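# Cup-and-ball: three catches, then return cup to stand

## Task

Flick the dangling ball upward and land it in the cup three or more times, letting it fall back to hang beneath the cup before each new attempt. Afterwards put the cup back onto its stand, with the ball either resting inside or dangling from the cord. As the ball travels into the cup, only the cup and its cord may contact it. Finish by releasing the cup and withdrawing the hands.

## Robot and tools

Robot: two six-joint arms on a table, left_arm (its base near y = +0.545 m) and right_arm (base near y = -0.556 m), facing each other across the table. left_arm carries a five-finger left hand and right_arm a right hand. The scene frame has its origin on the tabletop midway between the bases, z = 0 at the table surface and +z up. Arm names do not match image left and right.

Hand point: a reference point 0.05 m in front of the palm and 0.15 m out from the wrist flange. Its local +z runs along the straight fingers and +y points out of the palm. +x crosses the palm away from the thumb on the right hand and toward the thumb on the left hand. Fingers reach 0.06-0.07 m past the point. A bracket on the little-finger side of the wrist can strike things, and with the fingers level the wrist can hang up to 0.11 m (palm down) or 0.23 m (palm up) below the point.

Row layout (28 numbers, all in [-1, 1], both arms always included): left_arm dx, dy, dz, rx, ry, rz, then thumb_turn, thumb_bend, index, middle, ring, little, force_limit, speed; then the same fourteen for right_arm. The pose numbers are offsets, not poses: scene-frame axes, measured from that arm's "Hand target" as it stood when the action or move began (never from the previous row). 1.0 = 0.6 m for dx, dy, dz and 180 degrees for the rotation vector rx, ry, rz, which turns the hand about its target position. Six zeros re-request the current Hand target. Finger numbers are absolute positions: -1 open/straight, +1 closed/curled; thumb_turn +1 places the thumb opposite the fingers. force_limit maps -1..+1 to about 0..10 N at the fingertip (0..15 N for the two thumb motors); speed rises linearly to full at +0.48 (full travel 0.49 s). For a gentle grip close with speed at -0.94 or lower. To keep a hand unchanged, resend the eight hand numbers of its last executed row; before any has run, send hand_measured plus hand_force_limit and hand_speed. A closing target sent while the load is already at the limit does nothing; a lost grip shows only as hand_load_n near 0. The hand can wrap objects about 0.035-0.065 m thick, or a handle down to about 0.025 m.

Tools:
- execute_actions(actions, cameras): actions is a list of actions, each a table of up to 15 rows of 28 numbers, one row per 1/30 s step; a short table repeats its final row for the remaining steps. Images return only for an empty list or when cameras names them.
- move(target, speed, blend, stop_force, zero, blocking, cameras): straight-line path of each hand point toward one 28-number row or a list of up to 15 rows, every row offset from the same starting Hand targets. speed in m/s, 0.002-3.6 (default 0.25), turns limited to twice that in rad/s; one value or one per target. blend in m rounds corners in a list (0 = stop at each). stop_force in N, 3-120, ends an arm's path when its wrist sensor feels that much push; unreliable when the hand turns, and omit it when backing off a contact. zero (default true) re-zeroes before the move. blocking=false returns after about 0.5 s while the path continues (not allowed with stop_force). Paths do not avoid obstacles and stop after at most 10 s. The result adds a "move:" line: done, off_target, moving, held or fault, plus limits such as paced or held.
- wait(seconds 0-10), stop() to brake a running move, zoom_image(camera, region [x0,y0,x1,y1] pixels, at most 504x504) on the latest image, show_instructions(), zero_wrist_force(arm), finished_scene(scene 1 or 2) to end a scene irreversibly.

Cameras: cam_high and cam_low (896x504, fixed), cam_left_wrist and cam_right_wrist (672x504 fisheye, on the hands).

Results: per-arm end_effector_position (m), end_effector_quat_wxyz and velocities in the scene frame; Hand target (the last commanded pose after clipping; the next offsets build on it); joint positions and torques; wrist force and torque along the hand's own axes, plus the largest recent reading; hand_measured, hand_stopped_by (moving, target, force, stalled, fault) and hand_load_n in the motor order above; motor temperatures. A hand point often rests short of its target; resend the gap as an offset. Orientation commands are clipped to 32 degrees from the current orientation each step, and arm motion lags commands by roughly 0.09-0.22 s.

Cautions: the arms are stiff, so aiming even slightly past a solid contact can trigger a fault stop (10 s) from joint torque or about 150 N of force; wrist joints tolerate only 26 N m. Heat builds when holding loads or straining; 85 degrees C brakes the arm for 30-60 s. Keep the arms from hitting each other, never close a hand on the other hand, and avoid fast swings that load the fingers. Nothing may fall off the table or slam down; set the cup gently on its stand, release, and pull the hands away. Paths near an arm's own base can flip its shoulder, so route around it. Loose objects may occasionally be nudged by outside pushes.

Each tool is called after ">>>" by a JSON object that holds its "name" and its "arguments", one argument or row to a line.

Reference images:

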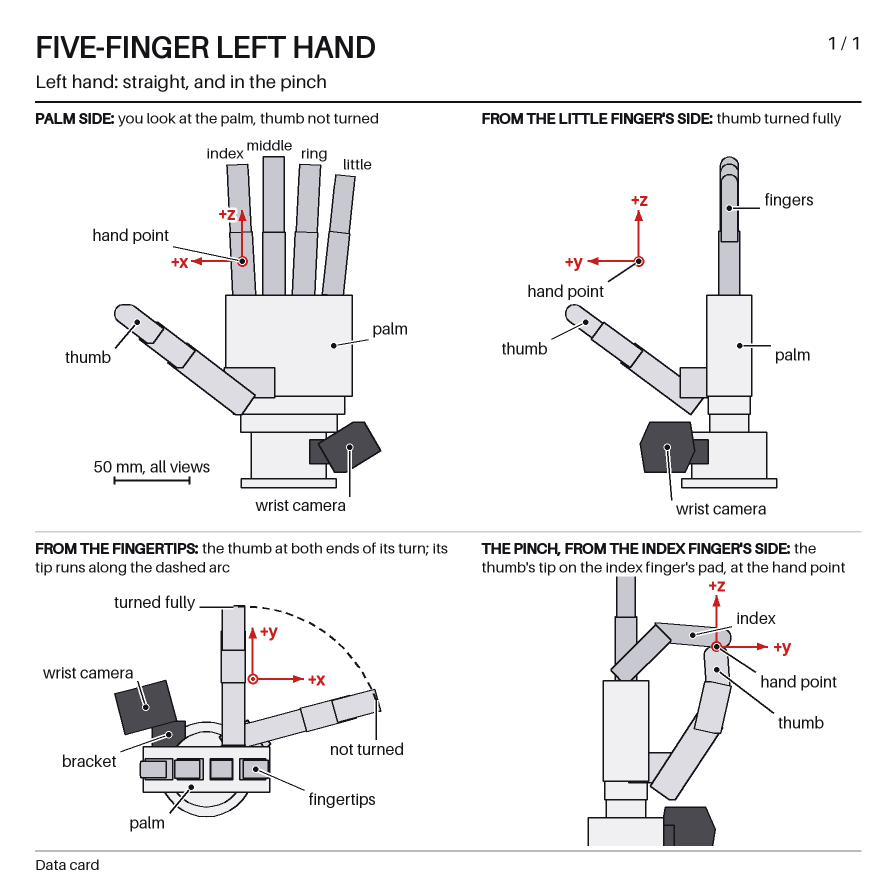

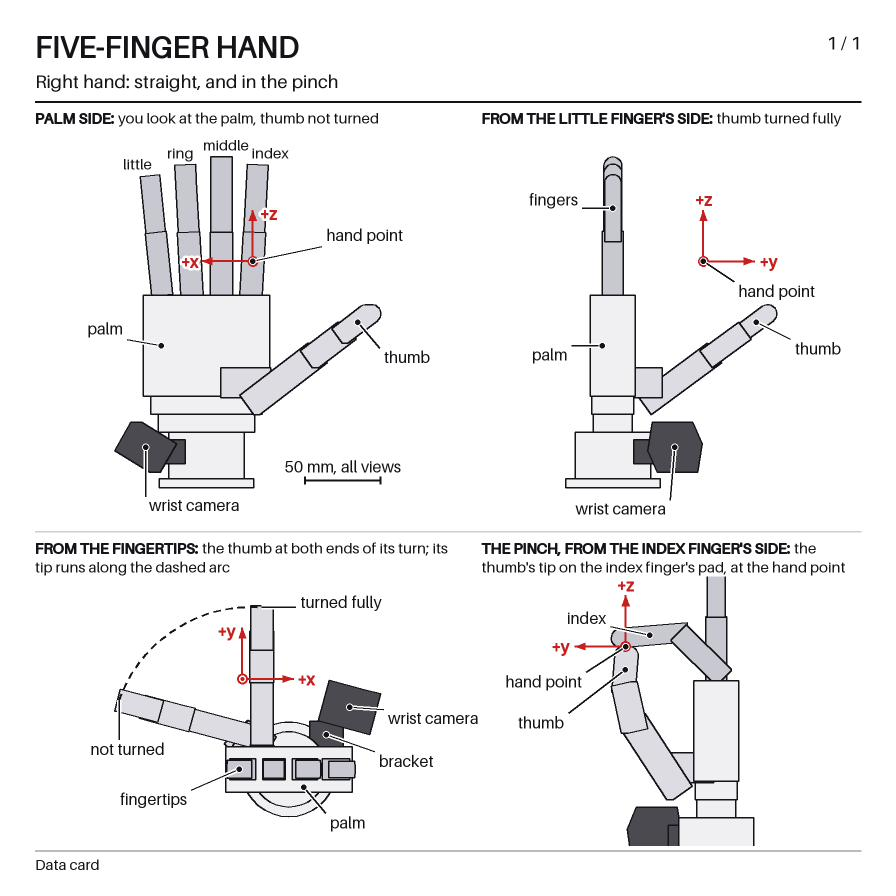

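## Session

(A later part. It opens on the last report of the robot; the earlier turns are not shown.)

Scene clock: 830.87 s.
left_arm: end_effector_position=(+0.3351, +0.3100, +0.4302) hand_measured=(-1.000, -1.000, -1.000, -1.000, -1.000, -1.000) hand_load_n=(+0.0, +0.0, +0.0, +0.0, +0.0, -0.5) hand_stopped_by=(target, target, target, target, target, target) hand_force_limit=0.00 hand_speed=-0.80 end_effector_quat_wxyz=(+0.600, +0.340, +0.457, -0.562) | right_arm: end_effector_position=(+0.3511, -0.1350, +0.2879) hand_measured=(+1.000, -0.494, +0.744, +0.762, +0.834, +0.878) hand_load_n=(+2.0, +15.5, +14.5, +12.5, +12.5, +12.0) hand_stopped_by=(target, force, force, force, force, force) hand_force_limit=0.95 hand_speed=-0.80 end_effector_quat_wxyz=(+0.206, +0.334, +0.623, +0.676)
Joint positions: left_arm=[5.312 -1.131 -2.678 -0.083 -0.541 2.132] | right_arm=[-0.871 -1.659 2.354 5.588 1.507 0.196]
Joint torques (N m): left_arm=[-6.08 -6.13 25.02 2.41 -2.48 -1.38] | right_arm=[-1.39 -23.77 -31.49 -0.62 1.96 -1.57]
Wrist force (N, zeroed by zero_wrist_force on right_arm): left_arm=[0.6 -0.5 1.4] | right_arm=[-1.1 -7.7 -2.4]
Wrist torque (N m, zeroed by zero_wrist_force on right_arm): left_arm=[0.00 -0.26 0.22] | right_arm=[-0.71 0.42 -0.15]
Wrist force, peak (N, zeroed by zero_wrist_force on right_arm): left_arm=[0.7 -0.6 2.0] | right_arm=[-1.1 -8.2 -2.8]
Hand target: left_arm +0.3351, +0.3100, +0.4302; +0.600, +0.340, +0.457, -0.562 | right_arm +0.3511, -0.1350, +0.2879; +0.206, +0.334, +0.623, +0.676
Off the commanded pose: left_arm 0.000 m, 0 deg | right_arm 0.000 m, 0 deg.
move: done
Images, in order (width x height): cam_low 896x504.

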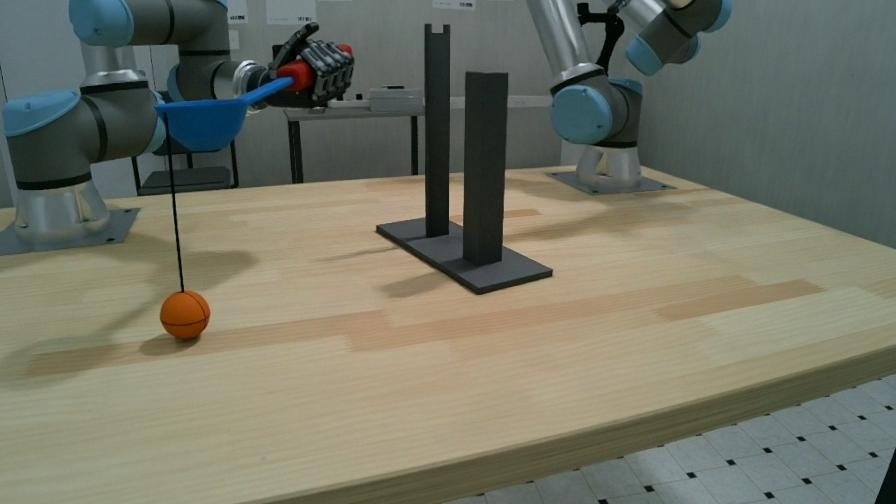

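>>> {"name": "move", "arguments": {
  "target": [0,0,0,0,0,0,-1,-1,-1,-1,-1,-1,0,-0.8,0,0,0.01,0,0,0,1,0.97,0.97,0.97,0.98,0.98,0.95,-0.8],
  "speed": 0.002,
  "cameras": ["cam_low"]
}}

>>> {"name": "zoom_image", "arguments": {
  "camera": "cam_low",
  "region": [120, 260, 240, 360]
}}

>>> {"name": "wait", "arguments": {
  "seconds": 0.21,
  "cameras": ["cam_low"]
}}

>>> {"name": "zoom_image", "arguments": {
  "camera": "cam_low",
  "region": [120, 260, 240, 360]
}}

>>> {"name": "wait", "arguments": {
  "seconds": 0.21,
  "cameras": ["cam_low"]
}}

>>> {"name": "zoom_image", "arguments": {
  "camera": "cam_low",
  "region": [120, 260, 240, 360]
}}

Scene clock: 836.07 s.
left_arm: end_effector_position=(+0.3351, +0.3100, +0.4302) hand_measured=(-1.000, -1.000, -1.000, -1.000, -1.000, -1.000) hand_load_n=(+0.0, +0.0, +0.0, -0.5, +0.0, +0.0) hand_stopped_by=(target, target, target, target, target, target) hand_force_limit=0.00 hand_speed=-0.80 end_effector_quat_wxyz=(+0.600, +0.340, +0.457, -0.562) | right_arm: end_effector_position=(+0.3511, -0.1350, +0.2939) hand_measured=(+1.000, -0.494, +0.744, +0.762, +0.834, +0.878) hand_load_n=(+2.5, +15.5, +14.5, +13.0, +12.5, +12.5) hand_stopped_by=(target, force, force, force, force, force) hand_force_limit=0.95 hand_speed=-0.80 end_effector_quat_wxyz=(+0.206, +0.334, +0.623, +0.676)
Joint positions: left_arm=[5.312 -1.131 -2.678 -0.083 -0.541 2.132] | right_arm=[-0.871 -1.671 2.345 5.609 1.507 0.196]
Joint torques (N m): left_arm=[-6.03 -5.37 24.05 2.42 -2.52 -1.34] | right_arm=[-7.51 -23.19 -30.99 -0.54 1.94 -1.38]
Wrist force (N, zeroed by zero_wrist_force on right_arm): left_arm=[0.4 -0.4 1.6] | right_arm=[-1.2 -7.5 -2.4]
Wrist torque (N m, zeroed by zero_wrist_force on right_arm): left_arm=[0.00 -0.23 0.21] | right_arm=[-0.66 0.43 -0.15]
Wrist force, peak (N, zeroed by zero_wrist_force on right_arm): left_arm=[0.8 -0.7 1.9] | right_arm=[-1.0 -8.2 -2.6]
Hand target: left_arm +0.3351, +0.3100, +0.4302; +0.600, +0.340, +0.457, -0.562 | right_arm +0.3511, -0.1350, +0.2939; +0.206, +0.334, +0.623, +0.676
Off the commanded pose: left_arm 0.000 m, 0 deg | right_arm 0.000 m, 0 deg.
move: done
Images, in order (width x height): cam_low 896x504.

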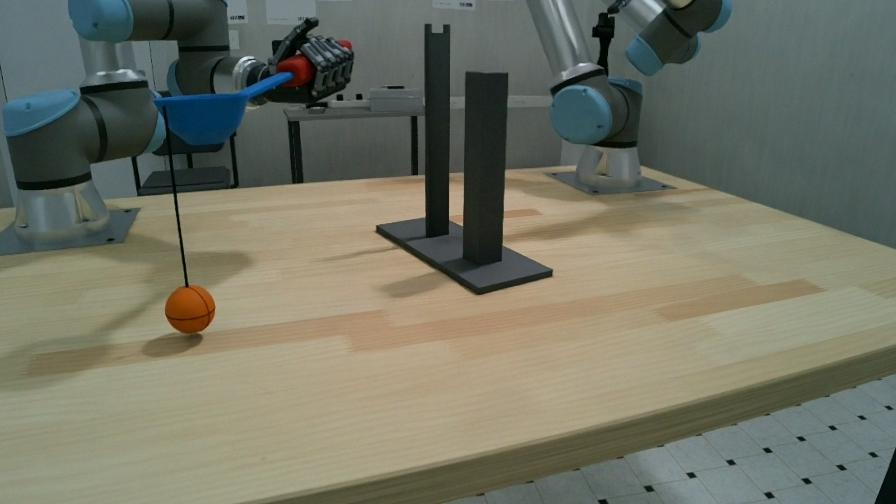

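Scaled by 4.200 from the camera's 896x504 image, which has a finer 1280x720 frame.

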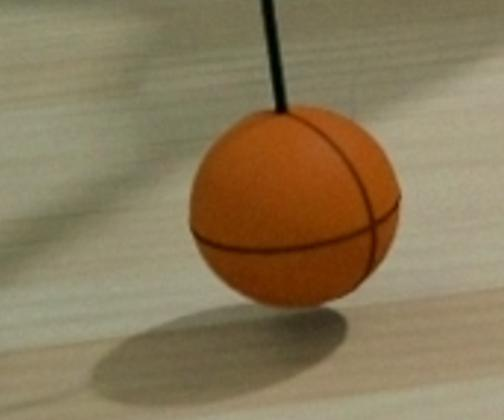

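Scene clock: 836.30 s.
left_arm: end_effector_position=(+0.3351, +0.3100, +0.4302) hand_measured=(-1.000, -1.000, -1.000, -1.000, -1.000, -1.000) hand_load_n=(+0.0, +0.0, -0.5, +0.0, +0.0, +0.0) hand_stopped_by=(target, target, target, target, target, target) hand_force_limit=0.00 hand_speed=-0.80 end_effector_quat_wxyz=(+0.600, +0.340, +0.457, -0.562) | right_arm: end_effector_position=(+0.3511, -0.1350, +0.2939) hand_measured=(+1.000, -0.494, +0.744, +0.762, +0.834, +0.878) hand_load_n=(+2.0, +15.5, +14.5, +13.0, +12.5, +12.5) hand_stopped_by=(target, force, force, force, force, force) hand_force_limit=0.95 hand_speed=-0.80 end_effector_quat_wxyz=(+0.206, +0.334, +0.623, +0.676)
Joint positions: left_arm=[5.312 -1.131 -2.678 -0.083 -0.541 2.132] | right_arm=[-0.871 -1.671 2.345 5.609 1.507 0.196]
Joint torques (N m): left_arm=[-6.13 -5.81 24.82 2.22 -2.68 -1.24] | right_arm=[-7.19 -20.61 -28.42 -2.16 1.74 -1.54]
Wrist force (N, zeroed by zero_wrist_force on right_arm): left_arm=[0.5 -0.2 1.5] | right_arm=[-1.1 -7.9 -2.6]
Wrist torque (N m, zeroed by zero_wrist_force on right_arm): left_arm=[0.03 -0.24 0.21] | right_arm=[-0.72 0.43 -0.15]
Wrist force, peak (N, zeroed by zero_wrist_force on right_arm): left_arm=[0.5 -0.7 1.9] | right_arm=[-1.1 -8.0 -2.6]
Hand target: left_arm +0.3351, +0.3100, +0.4302; +0.600, +0.340, +0.457, -0.562 | right_arm +0.3511, -0.1350, +0.2939; +0.206, +0.334, +0.623, +0.676
Off the commanded pose: left_arm 0.000 m, 0 deg | right_arm 0.000 m, 0 deg.
wait: 0.23 s; at rest by 0.17 s
Images, in order (width x height): cam_low 896x504.

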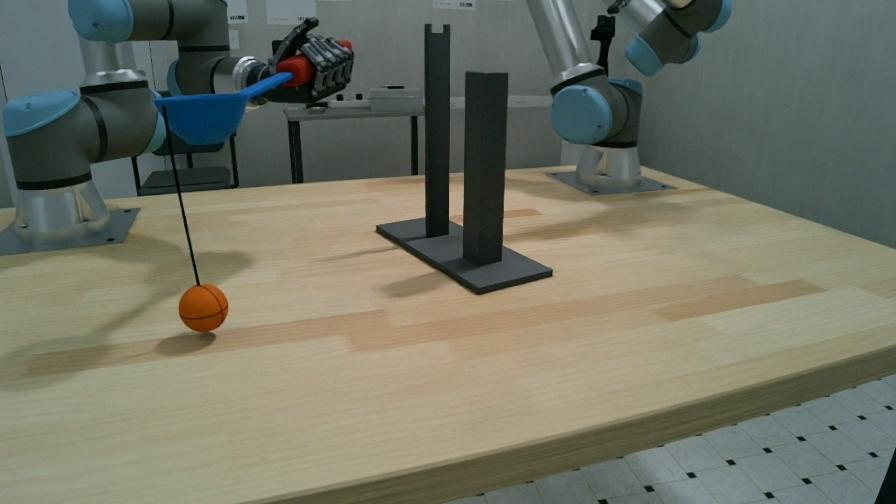

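Scaled by 4.200 from the camera's 896x504 image, which has a finer 1280x720 frame.

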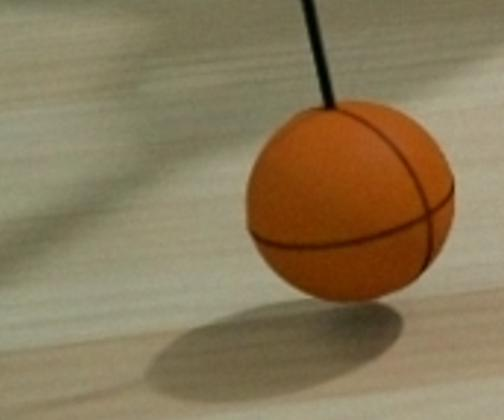

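Scene clock: 836.53 s.
left_arm: end_effector_position=(+0.3351, +0.3100, +0.4302) hand_measured=(-1.000, -1.000, -1.000, -1.000, -1.000, -1.000) hand_load_n=(+0.0, +0.0, +0.0, +0.0, +0.0, +0.0) hand_stopped_by=(target, target, target, target, target, target) hand_force_limit=0.00 hand_speed=-0.80 end_effector_quat_wxyz=(+0.600, +0.340, +0.457, -0.562) | right_arm: end_effector_position=(+0.3511, -0.1350, +0.2940) hand_measured=(+1.000, -0.494, +0.744, +0.762, +0.834, +0.878) hand_load_n=(+2.0, +15.5, +14.5, +13.0, +12.5, +12.0) hand_stopped_by=(target, force, force, force, force, force) hand_force_limit=0.95 hand_speed=-0.80 end_effector_quat_wxyz=(+0.206, +0.334, +0.623, +0.676)
Joint positions: left_arm=[5.312 -1.131 -2.678 -0.083 -0.541 2.132] | right_arm=[-0.871 -1.671 2.345 5.609 1.507 0.196]
Joint torques (N m): left_arm=[-6.43 -5.97 24.92 2.42 -2.58 -1.38] | right_arm=[-6.89 -18.16 -26.22 -3.38 1.76 -1.37]
Wrist force (N, zeroed by zero_wrist_force on right_arm): left_arm=[0.6 -0.5 1.7] | right_arm=[-1.0 -7.7 -2.4]
Wrist torque (N m, zeroed by zero_wrist_force on right_arm): left_arm=[-0.04 -0.24 0.22] | right_arm=[-0.71 0.39 -0.14]
Wrist force, peak (N, zeroed by zero_wrist_force on right_arm): left_arm=[0.7 -0.5 1.8] | right_arm=[-1.2 -7.9 -2.5]
Hand target: left_arm +0.3351, +0.3100, +0.4302; +0.600, +0.340, +0.457, -0.562 | right_arm +0.3511, -0.1350, +0.2939; +0.206, +0.334, +0.623, +0.676
Off the commanded pose: left_arm 0.000 m, 0 deg | right_arm 0.000 m, 0 deg.
wait: 0.23 s; at rest by 0.17 s
Images, in order (width x height): cam_low 896x504.

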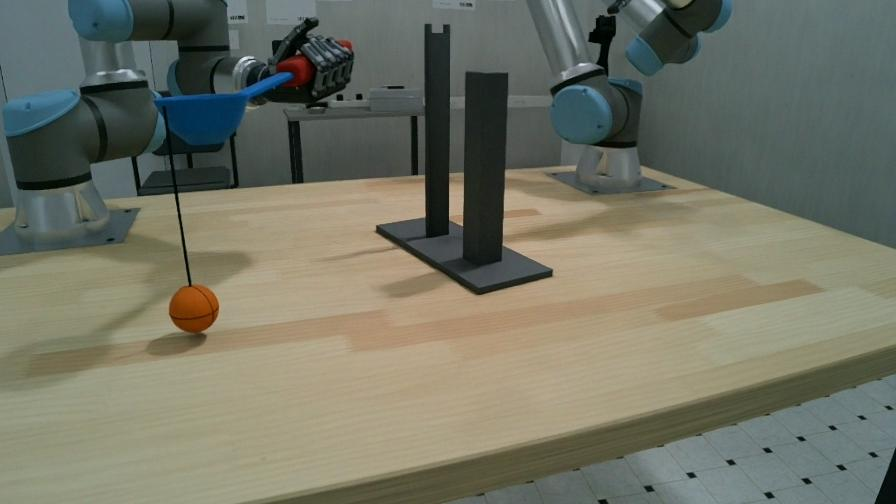

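Scaled by 4.200 from the camera's 896x504 image, which has a finer 1280x720 frame.

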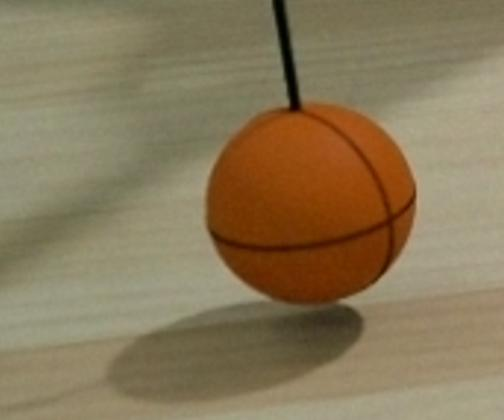

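>>> {"name": "move", "arguments": {
  "target": [0,0,0,0,0,0,-1,-1,-1,-1,-1,-1,0,-0.8,0,0,-0.0142,0,0,0,1,0.97,0.97,0.97,0.98,0.98,0.95,-0.8],
  "speed": 0.01
}}

>>> {"name": "wait", "arguments": {
  "seconds": 2.5,
  "cameras": ["cam_low"]
}}

>>> {"name": "zoom_image", "arguments": {
  "camera": "cam_low",
  "region": [120, 260, 240, 360]
}}

>>> {"name": "move", "arguments": {
  "target": [0,0,0,0,0,0,-1,-1,-1,-1,-1,-1,0,-0.8,0,0,0.0058,0,0,0,1,0.97,0.97,0.97,0.98,0.98,0.95,-0.8],
  "speed": 0.002,
  "cameras": ["cam_low"]
}}

>>> {"name": "zoom_image", "arguments": {
  "camera": "cam_low",
  "region": [120, 260, 240, 360]
}}

Scene clock: 839.73 s.
left_arm: end_effector_position=(+0.3351, +0.3100, +0.4302) hand_measured=(-1.000, -1.000, -1.000, -1.000, -1.000, -1.000) hand_load_n=(+0.0, +0.0, +0.0, +0.0, +0.0, +0.0) hand_stopped_by=(target, target, target, target, target, target) hand_force_limit=0.00 hand_speed=-0.80 end_effector_quat_wxyz=(+0.600, +0.340, +0.457, -0.562) | right_arm: end_effector_position=(+0.3511, -0.1350, +0.2853) hand_measured=(+1.000, -0.494, +0.744, +0.762, +0.834, +0.878) hand_load_n=(+2.0, +15.5, +14.5, +12.5, +12.0, +12.5) hand_stopped_by=(target, force, force, force, force, force) hand_force_limit=0.95 hand_speed=-0.80 end_effector_quat_wxyz=(+0.206, +0.334, +0.624, +0.676)
Joint positions: left_arm=[5.312 -1.131 -2.678 -0.083 -0.541 2.132] | right_arm=[-0.871 -1.653 2.358 5.579 1.507 0.196]
Joint torques (N m): left_arm=[-6.57 -5.82 24.47 2.48 -2.7 -1.53] | right_arm=[-7.34 -23.37 -19.39 -0.3 1.48 -1.4]
Wrist force (N, zeroed by zero_wrist_force on right_arm): left_arm=[0.6 -0.4 1.8] | right_arm=[-1.4 -7.8 -2.6]
Wrist torque (N m, zeroed by zero_wrist_force on right_arm): left_arm=[-0.02 -0.25 0.23] | right_arm=[-0.72 0.47 -0.18]
Wrist force, peak (N, zeroed by zero_wrist_force on right_arm): left_arm=[0.6 -0.4 2.0] | right_arm=[-1.1 -8.2 -2.7]
Hand target: left_arm +0.3351, +0.3100, +0.4302; +0.600, +0.340, +0.457, -0.562 | right_arm +0.3511, -0.1350, +0.2854; +0.206, +0.334, +0.623, +0.676
Off the commanded pose: left_arm 0.000 m, 0 deg | right_arm 0.000 m, 0 deg.
move: done

Scene clock: 842.23 s.
left_arm: end_effector_position=(+0.3351, +0.3100, +0.4302) hand_measured=(-1.000, -1.000, -1.000, -1.000, -1.000, -1.000) hand_load_n=(+0.0, +0.0, +0.0, -0.5, +0.0, +0.0) hand_stopped_by=(target, target, target, target, target, target) hand_force_limit=0.00 hand_speed=-0.80 end_effector_quat_wxyz=(+0.600, +0.340, +0.457, -0.562) | right_arm: end_effector_position=(+0.3511, -0.1350, +0.2854) hand_measured=(+1.000, -0.494, +0.744, +0.762, +0.834, +0.878) hand_load_n=(+2.0, +15.5, +14.5, +13.0, +12.5, +12.0) hand_stopped_by=(target, force, force, force, force, force) hand_force_limit=0.95 hand_speed=-0.80 end_effector_quat_wxyz=(+0.206, +0.334, +0.623, +0.676)
Joint positions: left_arm=[5.312 -1.131 -2.678 -0.083 -0.541 2.132] | right_arm=[-0.871 -1.653 2.358 5.579 1.507 0.196]
Joint torques (N m): left_arm=[-6.16 -5.43 24.62 2.42 -2.54 -1.32] | right_arm=[-5.99 -27.87 -32.57 0.17 1.36 -1.26]
Wrist force (N, zeroed by zero_wrist_force on right_arm): left_arm=[0.7 -0.5 1.5] | right_arm=[-1.2 -7.8 -2.9]
Wrist torque (N m, zeroed by zero_wrist_force on right_arm): left_arm=[0.00 -0.27 0.23] | right_arm=[-0.70 0.45 -0.16]
Wrist force, peak (N, zeroed by zero_wrist_force on right_arm): left_arm=[0.7 -0.2 1.9] | right_arm=[-1.4 -8.1 -2.8]
Hand target: left_arm +0.3351, +0.3100, +0.4302; +0.600, +0.340, +0.457, -0.562 | right_arm +0.3511, -0.1350, +0.2854; +0.206, +0.334, +0.623, +0.676
Off the commanded pose: left_arm 0.000 m, 0 deg | right_arm 0.000 m, 0 deg.
wait: 2.50 s; at rest by 0.17 s
Images, in order (width x height): cam_low 896x504.

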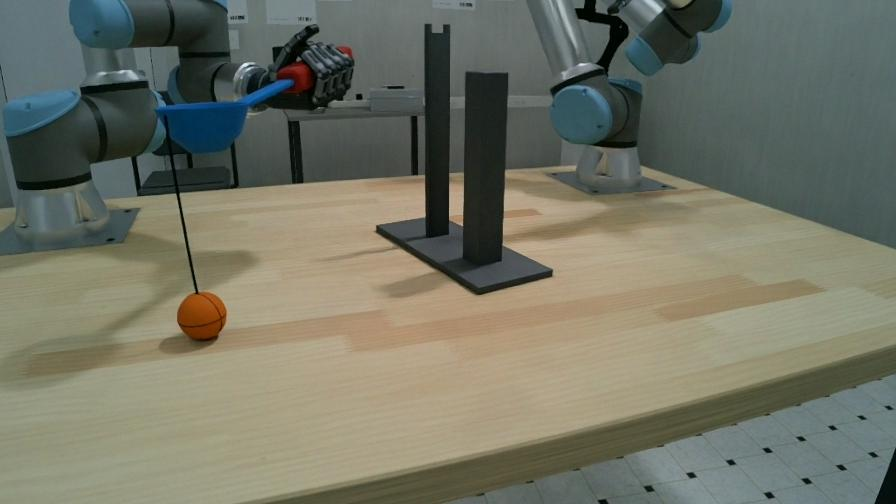

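Scaled by 4.200 from the camera's 896x504 image, which has a finer 1280x720 frame.

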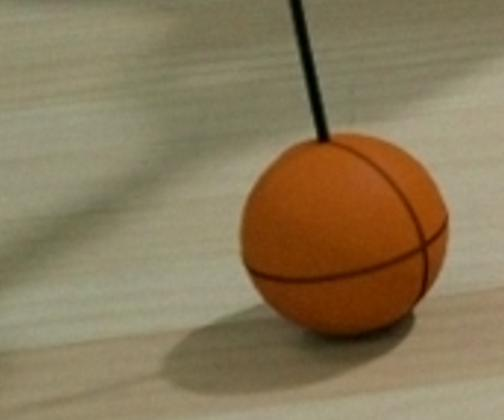

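Scene clock: 844.20 s.
left_arm: end_effector_position=(+0.3351, +0.3100, +0.4302) hand_measured=(-1.000, -1.000, -1.000, -1.000, -1.000, -1.000) hand_load_n=(+0.5, +0.0, +0.0, -0.5, +0.0, +0.0) hand_stopped_by=(target, target, target, target, target, target) hand_force_limit=0.00 hand_speed=-0.80 end_effector_quat_wxyz=(+0.600, +0.340, +0.457, -0.562) | right_arm: end_effector_position=(+0.3511, -0.1350, +0.2889) hand_measured=(+1.000, -0.494, +0.744, +0.762, +0.834, +0.878) hand_load_n=(+2.5, +15.5, +15.0, +13.0, +12.5, +12.0) hand_stopped_by=(target, force, force, force, force, force) hand_force_limit=0.95 hand_speed=-0.80 end_effector_quat_wxyz=(+0.206, +0.334, +0.623, +0.676)
Joint positions: left_arm=[5.312 -1.131 -2.678 -0.083 -0.541 2.132] | right_arm=[-0.871 -1.661 2.353 5.591 1.507 0.196]
Joint torques (N m): left_arm=[-6.1 -5.91 24.32 2.36 -2.55 -1.39] | right_arm=[-3.89 -23.75 -31.35 -0.73 1.4 -1.4]
Wrist force (N, zeroed by zero_wrist_force on right_arm): left_arm=[0.5 -0.6 1.6] | right_arm=[-1.4 -7.8 -2.4]
Wrist torque (N m, zeroed by zero_wrist_force on right_arm): left_arm=[-0.03 -0.24 0.22] | right_arm=[-0.72 0.47 -0.17]
Wrist force, peak (N, zeroed by zero_wrist_force on right_arm): left_arm=[0.8 -0.6 1.8] | right_arm=[-1.5 -8.3 -2.6]
Hand target: left_arm +0.3351, +0.3100, +0.4302; +0.600, +0.340, +0.457, -0.562 | right_arm +0.3511, -0.1350, +0.2889; +0.206, +0.334, +0.623, +0.676
Off the commanded pose: left_arm 0.000 m, 0 deg | right_arm 0.000 m, 0 deg.
move: done
Images, in order (width x height): cam_low 896x504.

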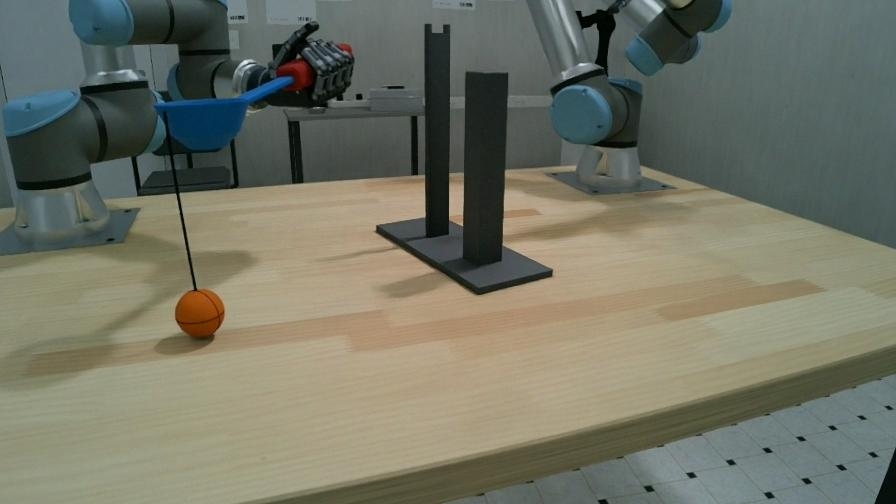

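Scaled by 4.200 from the camera's 896x504 image, which has a finer 1280x720 frame.

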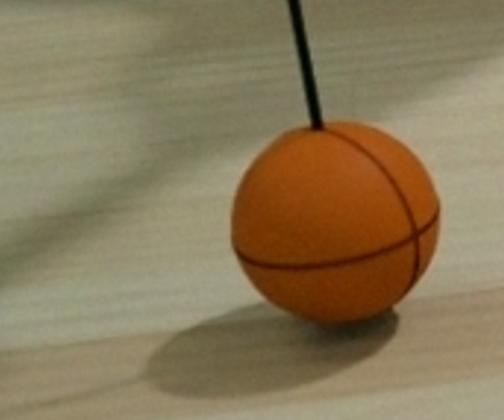

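>>> {"name": "move", "arguments": {
  "target": [0,0,0,0,0,0,-1,-1,-1,-1,-1,-1,0,-0.8,0,0,0.0058,0,0,0,1,0.97,0.97,0.97,0.98,0.98,0.95,-0.8],
  "speed": 0.002,
  "cameras": ["cam_low"]
}}

>>> {"name": "zoom_image", "arguments": {
  "camera": "cam_low",
  "region": [120, 260, 240, 360]
}}

>>> {"name": "wait", "arguments": {
  "seconds": 0.21,
  "cameras": ["cam_low"]
}}

>>> {"name": "zoom_image", "arguments": {
  "camera": "cam_low",
  "region": [120, 260, 240, 360]
}}

>>> {"name": "wait", "arguments": {
  "seconds": 0.21,
  "cameras": ["cam_low"]
}}

>>> {"name": "zoom_image", "arguments": {
  "camera": "cam_low",
  "region": [120, 260, 240, 360]
}}

Scene clock: 847.00 s.
left_arm: end_effector_position=(+0.3351, +0.3100, +0.4302) hand_measured=(-1.000, -1.000, -1.000, -1.000, -1.000, -1.000) hand_load_n=(+0.0, +0.0, +0.0, +0.0, +0.0, +0.0) hand_stopped_by=(target, target, target, target, target, target) hand_force_limit=0.00 hand_speed=-0.80 end_effector_quat_wxyz=(+0.600, +0.340, +0.457, -0.562) | right_arm: end_effector_position=(+0.3511, -0.1350, +0.2924) hand_measured=(+1.000, -0.494, +0.744, +0.762, +0.834, +0.878) hand_load_n=(+2.0, +15.5, +14.5, +13.0, +12.5, +12.0) hand_stopped_by=(target, force, force, force, force, force) hand_force_limit=0.95 hand_speed=-0.80 end_effector_quat_wxyz=(+0.206, +0.334, +0.623, +0.676)
Joint positions: left_arm=[5.312 -1.131 -2.678 -0.083 -0.541 2.132] | right_arm=[-0.871 -1.668 2.347 5.604 1.507 0.196]
Joint torques (N m): left_arm=[-6.58 -5.41 24.84 2.42 -2.58 -1.34] | right_arm=[-3.18 -24.38 -31.23 -0.51 1.29 -1.35]
Wrist force (N, zeroed by zero_wrist_force on right_arm): left_arm=[0.2 -0.5 1.7] | right_arm=[-1.2 -7.9 -2.8]
Wrist torque (N m, zeroed by zero_wrist_force on right_arm): left_arm=[-0.02 -0.20 0.20] | right_arm=[-0.71 0.44 -0.16]
Wrist force, peak (N, zeroed by zero_wrist_force on right_arm): left_arm=[0.4 -0.8 2.1] | right_arm=[-1.1 -8.0 -2.9]
Hand target: left_arm +0.3351, +0.3100, +0.4302; +0.600, +0.340, +0.457, -0.562 | right_arm +0.3511, -0.1350, +0.2924; +0.206, +0.334, +0.623, +0.676
Off the commanded pose: left_arm 0.000 m, 0 deg | right_arm 0.000 m, 0 deg.
move: done
Images, in order (width x height): cam_low 896x504.

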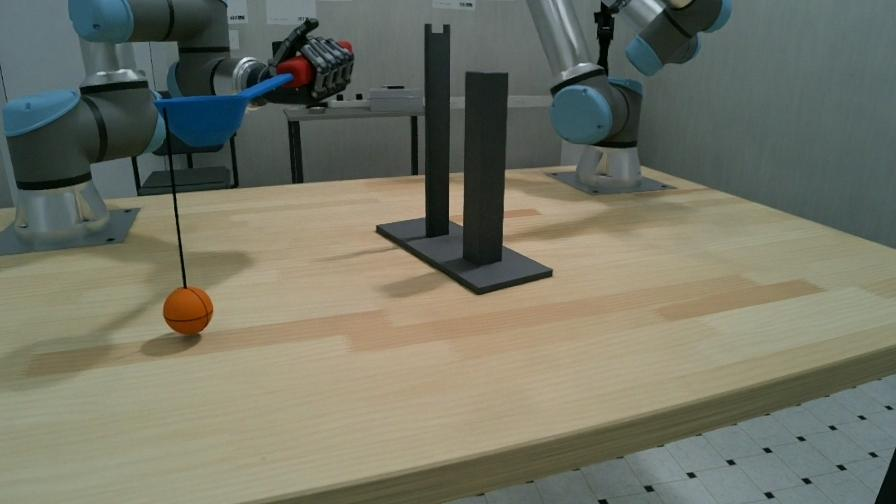

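Scaled by 4.200 from the camera's 896x504 image, which has a finer 1280x720 frame.

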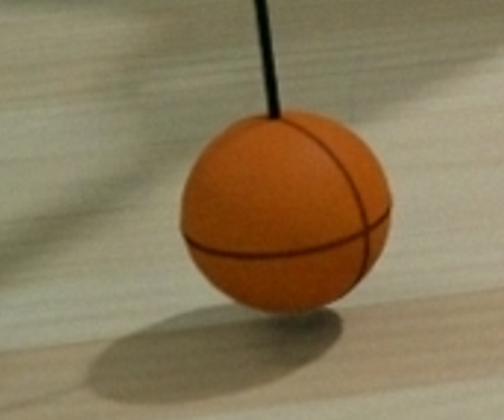

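Scene clock: 847.23 s.
left_arm: end_effector_position=(+0.3351, +0.3100, +0.4302) hand_measured=(-1.000, -1.000, -1.000, -1.000, -1.000, -1.000) hand_load_n=(+0.0, +0.0, +0.0, +0.0, +0.0, +0.0) hand_stopped_by=(target, target, target, target, target, target) hand_force_limit=0.00 hand_speed=-0.80 end_effector_quat_wxyz=(+0.600, +0.340, +0.457, -0.562) | right_arm: end_effector_position=(+0.3511, -0.1350, +0.2924) hand_measured=(+1.000, -0.494, +0.744, +0.762, +0.834, +0.878) hand_load_n=(+2.0, +15.5, +14.5, +13.0, +12.5, +12.0) hand_stopped_by=(target, force, force, force, force, force) hand_force_limit=0.95 hand_speed=-0.80 end_effector_quat_wxyz=(+0.206, +0.334, +0.623, +0.676)
Joint positions: left_arm=[5.312 -1.131 -2.678 -0.083 -0.541 2.132] | right_arm=[-0.871 -1.668 2.347 5.604 1.507 0.196]
Joint torques (N m): left_arm=[-6.72 -5.57 25.2 2.36 -2.64 -1.35] | right_arm=[-2.32 -21.38 -28.24 -2.16 1.41 -1.29]
Wrist force (N, zeroed by zero_wrist_force on right_arm): left_arm=[0.3 -0.3 1.5] | right_arm=[-1.1 -7.9 -2.4]
Wrist torque (N m, zeroed by zero_wrist_force on right_arm): left_arm=[0.00 -0.21 0.21] | right_arm=[-0.73 0.41 -0.15]
Wrist force, peak (N, zeroed by zero_wrist_force on right_arm): left_arm=[0.7 -0.5 1.7] | right_arm=[-1.2 -8.0 -2.6]
Hand target: left_arm +0.3351, +0.3100, +0.4302; +0.600, +0.340, +0.457, -0.562 | right_arm +0.3511, -0.1350, +0.2924; +0.206, +0.334, +0.623, +0.676
Off the commanded pose: left_arm 0.000 m, 0 deg | right_arm 0.000 m, 0 deg.
wait: 0.23 s; at rest by 0.17 s
Images, in order (width x height): cam_low 896x504.

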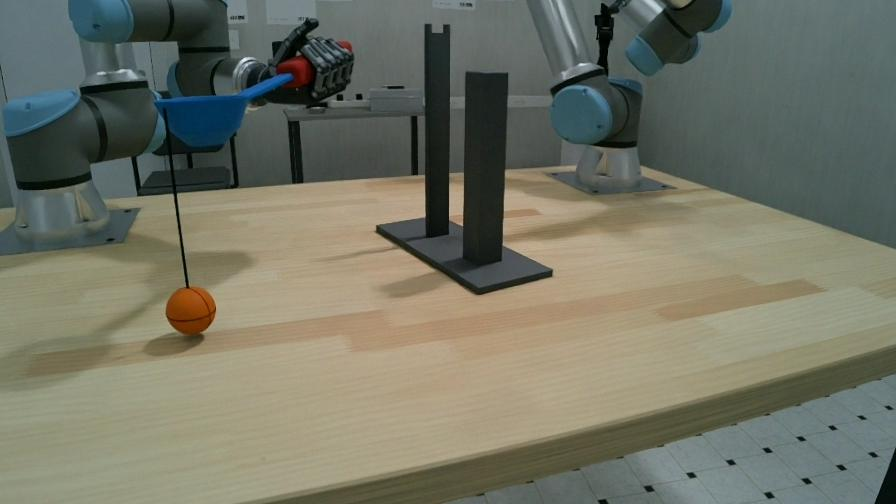

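Scaled by 4.200 from the camera's 896x504 image, which has a finer 1280x720 frame.

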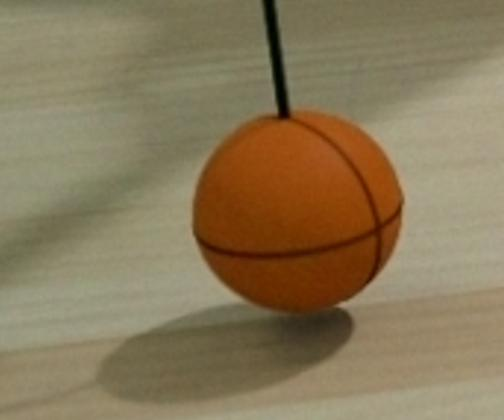

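Scene clock: 847.47 s.
left_arm: end_effector_position=(+0.3351, +0.3100, +0.4302) hand_measured=(-1.000, -1.000, -1.000, -1.000, -1.000, -1.000) hand_load_n=(+0.0, +0.0, +0.0, +0.0, +0.0, +0.0) hand_stopped_by=(target, target, target, target, target, target) hand_force_limit=0.00 hand_speed=-0.80 end_effector_quat_wxyz=(+0.600, +0.340, +0.457, -0.562) | right_arm: end_effector_position=(+0.3511, -0.1350, +0.2924) hand_measured=(+1.000, -0.494, +0.744, +0.762, +0.834, +0.878) hand_load_n=(+2.0, +15.5, +15.0, +13.0, +12.5, +12.0) hand_stopped_by=(target, force, force, force, force, force) hand_force_limit=0.95 hand_speed=-0.80 end_effector_quat_wxyz=(+0.206, +0.334, +0.623, +0.676)
Joint positions: left_arm=[5.312 -1.131 -2.678 -0.083 -0.541 2.132] | right_arm=[-0.871 -1.668 2.347 5.604 1.507 0.196]
Joint torques (N m): left_arm=[-6.13 -5.43 24.3 2.42 -2.52 -1.37] | right_arm=[-2.2 -17.65 -27.37 -3.06 1.37 -1.18]
Wrist force (N, zeroed by zero_wrist_force on right_arm): left_arm=[0.5 -0.7 1.5] | right_arm=[-0.9 -7.7 -2.7]
Wrist torque (N m, zeroed by zero_wrist_force on right_arm): left_arm=[-0.04 -0.25 0.23] | right_arm=[-0.69 0.41 -0.13]
Wrist force, peak (N, zeroed by zero_wrist_force on right_arm): left_arm=[0.5 0.0 1.7] | right_arm=[-1.0 -8.1 -2.7]
Hand target: left_arm +0.3351, +0.3100, +0.4302; +0.600, +0.340, +0.457, -0.562 | right_arm +0.3511, -0.1350, +0.2924; +0.206, +0.334, +0.623, +0.676
Off the commanded pose: left_arm 0.000 m, 0 deg | right_arm 0.000 m, 0 deg.
wait: 0.23 s; at rest by 0.17 s
Images, in order (width x height): cam_low 896x504.

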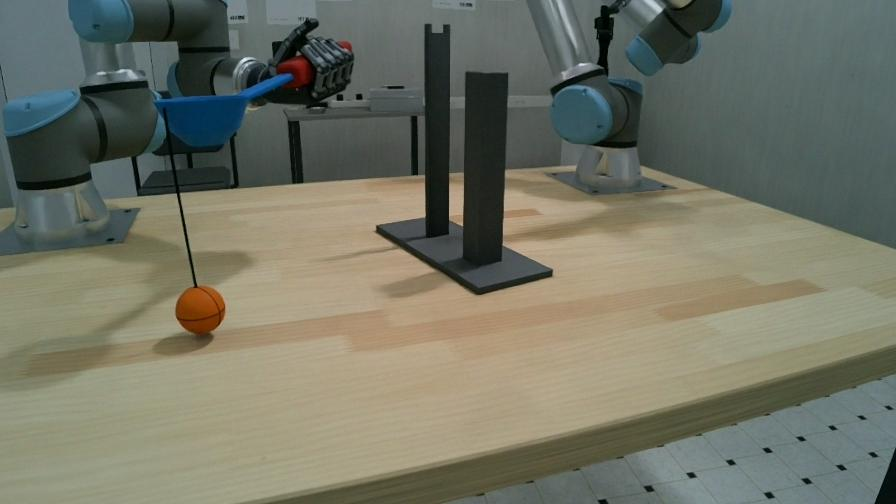

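Scaled by 4.200 from the camera's 896x504 image, which has a finer 1280x720 frame.

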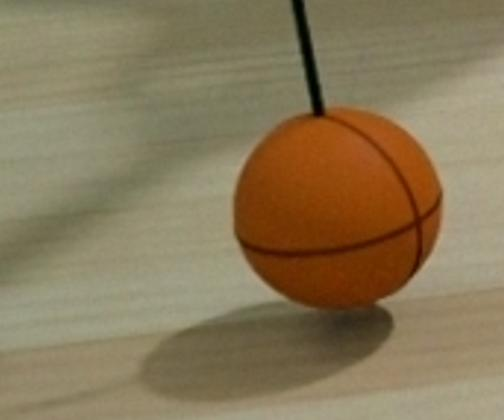

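>>> {"name": "move", "arguments": {
  "target": [0,0,0,0,0,0,-1,-1,-1,-1,-1,-1,0,-0.8,0,0,-0.0075,0,0,0,1,0.97,0.97,0.97,0.98,0.98,0.95,-0.8],
  "speed": 0.004
}}

>>> {"name": "wait", "arguments": {
  "seconds": 2,
  "cameras": ["cam_low","cam_left_wrist"]
}}

>>> {"name": "zoom_image", "arguments": {
  "camera": "cam_low",
  "region": [120, 260, 240, 360]
}}

>>> {"name": "zoom_image", "arguments": {
  "camera": "cam_left_wrist",
  "region": [300, 280, 420, 440]
}}

Scene clock: 851.97 s.
left_arm: end_effector_position=(+0.3351, +0.3100, +0.4302) hand_measured=(-1.000, -1.000, -1.000, -1.000, -1.000, -1.000) hand_load_n=(+0.0, +0.0, -0.5, +0.0, +0.0, +0.0) hand_stopped_by=(target, target, target, target, target, target) hand_force_limit=0.00 hand_speed=-0.80 end_effector_quat_wxyz=(+0.600, +0.340, +0.457, -0.562) | right_arm: end_effector_position=(+0.3511, -0.1350, +0.2878) hand_measured=(+1.000, -0.494, +0.744, +0.762, +0.834, +0.878) hand_load_n=(+2.0, +15.5, +14.5, +12.5, +12.0, +12.0) hand_stopped_by=(target, force, force, force, force, force) hand_force_limit=0.95 hand_speed=-0.80 end_effector_quat_wxyz=(+0.206, +0.334, +0.623, +0.676)
Joint positions: left_arm=[5.312 -1.131 -2.678 -0.083 -0.541 2.132] | right_arm=[-0.871 -1.659 2.354 5.588 1.507 0.196]
Joint torques (N m): left_arm=[-6.93 -4.92 24.17 2.42 -2.54 -1.22] | right_arm=[-0.2 -9.27 -12.71 -2.61 0.91 -1.35]
Wrist force (N, zeroed by zero_wrist_force on right_arm): left_arm=[0.6 -0.5 1.5] | right_arm=[-0.8 -8.1 -2.6]
Wrist torque (N m, zeroed by zero_wrist_force on right_arm): left_arm=[-0.02 -0.25 0.23] | right_arm=[-0.75 0.38 -0.14]
Wrist force, peak (N, zeroed by zero_wrist_force on right_arm): left_arm=[0.6 -0.6 2.1] | right_arm=[-1.1 -8.2 -2.6]
Hand target: left_arm +0.3351, +0.3100, +0.4302; +0.600, +0.340, +0.457, -0.562 | right_arm +0.3511, -0.1350, +0.2879; +0.206, +0.334, +0.623, +0.676
Off the commanded pose: left_arm 0.000 m, 0 deg | right_arm 0.000 m, 0 deg.
move: done

Scene clock: 853.97 s.
left_arm: end_effector_position=(+0.3351, +0.3100, +0.4302) hand_measured=(-1.000, -1.000, -1.000, -1.000, -1.000, -1.000) hand_load_n=(+0.0, +0.0, +0.0, +0.0, +0.0, +0.0) hand_stopped_by=(target, target, target, target, target, target) hand_force_limit=0.00 hand_speed=-0.80 end_effector_quat_wxyz=(+0.600, +0.340, +0.457, -0.562) | right_arm: end_effector_position=(+0.3511, -0.1350, +0.2879) hand_measured=(+1.000, -0.494, +0.744, +0.762, +0.834, +0.878) hand_load_n=(+2.0, +15.5, +14.0, +12.5, +12.5, +12.0) hand_stopped_by=(target, force, force, force, force, force) hand_force_limit=0.95 hand_speed=-0.80 end_effector_quat_wxyz=(+0.206, +0.334, +0.623, +0.676)
Joint positions: left_arm=[5.312 -1.131 -2.678 -0.083 -0.541 2.132] | right_arm=[-0.871 -1.659 2.354 5.588 1.507 0.196]
Joint torques (N m): left_arm=[-6.08 -5.6 24.04 2.4 -2.49 -1.27] | right_arm=[2.03 -26.45 -32.03 -0.11 0.75 -1.39]
Wrist force (N, zeroed by zero_wrist_force on right_arm): left_arm=[0.6 -0.4 1.4] | right_arm=[-1.1 -7.7 -2.7]
Wrist torque (N m, zeroed by zero_wrist_force on right_arm): left_arm=[0.00 -0.26 0.22] | right_arm=[-0.68 0.42 -0.14]
Wrist force, peak (N, zeroed by zero_wrist_force on right_arm): left_arm=[0.6 -0.6 2.0] | right_arm=[-1.3 -8.1 -2.9]
Hand target: left_arm +0.3351, +0.3100, +0.4302; +0.600, +0.340, +0.457, -0.562 | right_arm +0.3511, -0.1350, +0.2879; +0.206, +0.334, +0.623, +0.676
Off the commanded pose: left_arm 0.000 m, 0 deg | right_arm 0.000 m, 0 deg.
wait: 2.00 s; at rest by 0.17 s
camera_calibration:
cam_left_wrist: T_world_to_cam=[[-0.958874, -0.227189, -0.170137, 0.466811], [0.12745, 0.190958, -0.973289, 0.322252], [0.253609, -0.954945, -0.154149, 0.394005], [0, 0, 0, 1]] pos_world=[0.306618, 0.42077, 0.453802]
Images, in order (width x height): cam_low 896x504, cam_left_wrist 672x504.

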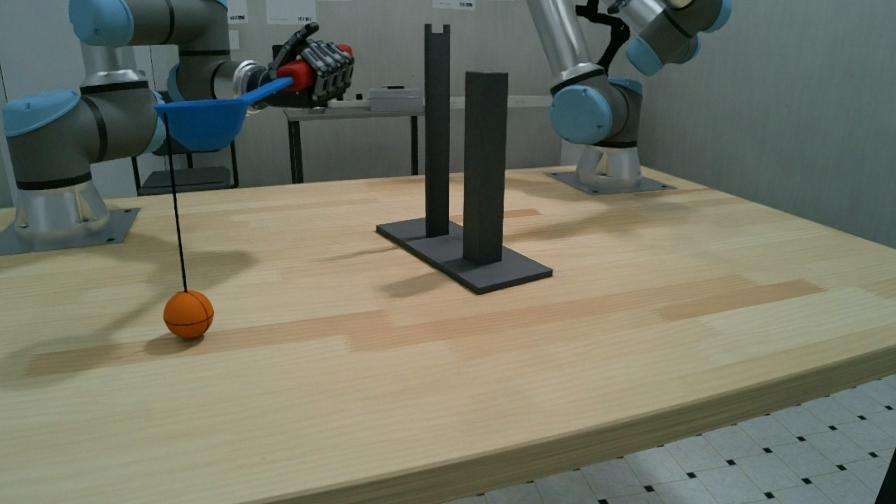

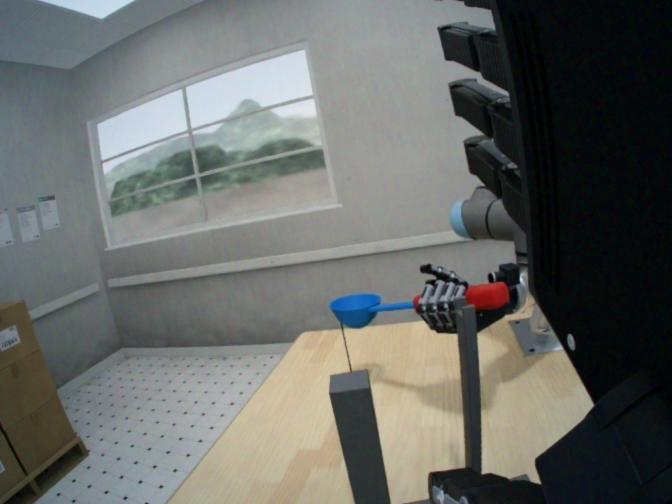

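Scaled by 4.200 from the camera's 896x504 image, which has a finer 1280x720 frame.

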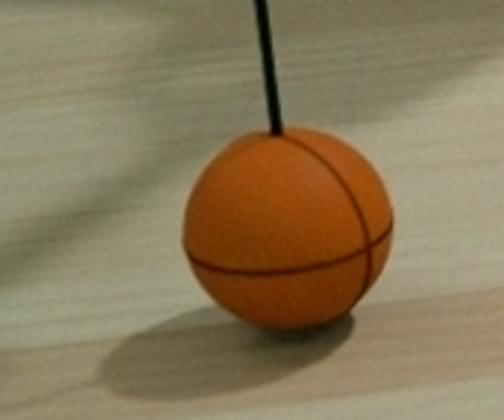

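Scaled by 3.150 from the camera's 672x504 image, which has a finer 960x720 frame.

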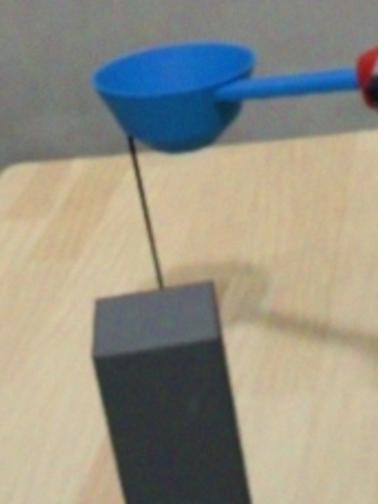

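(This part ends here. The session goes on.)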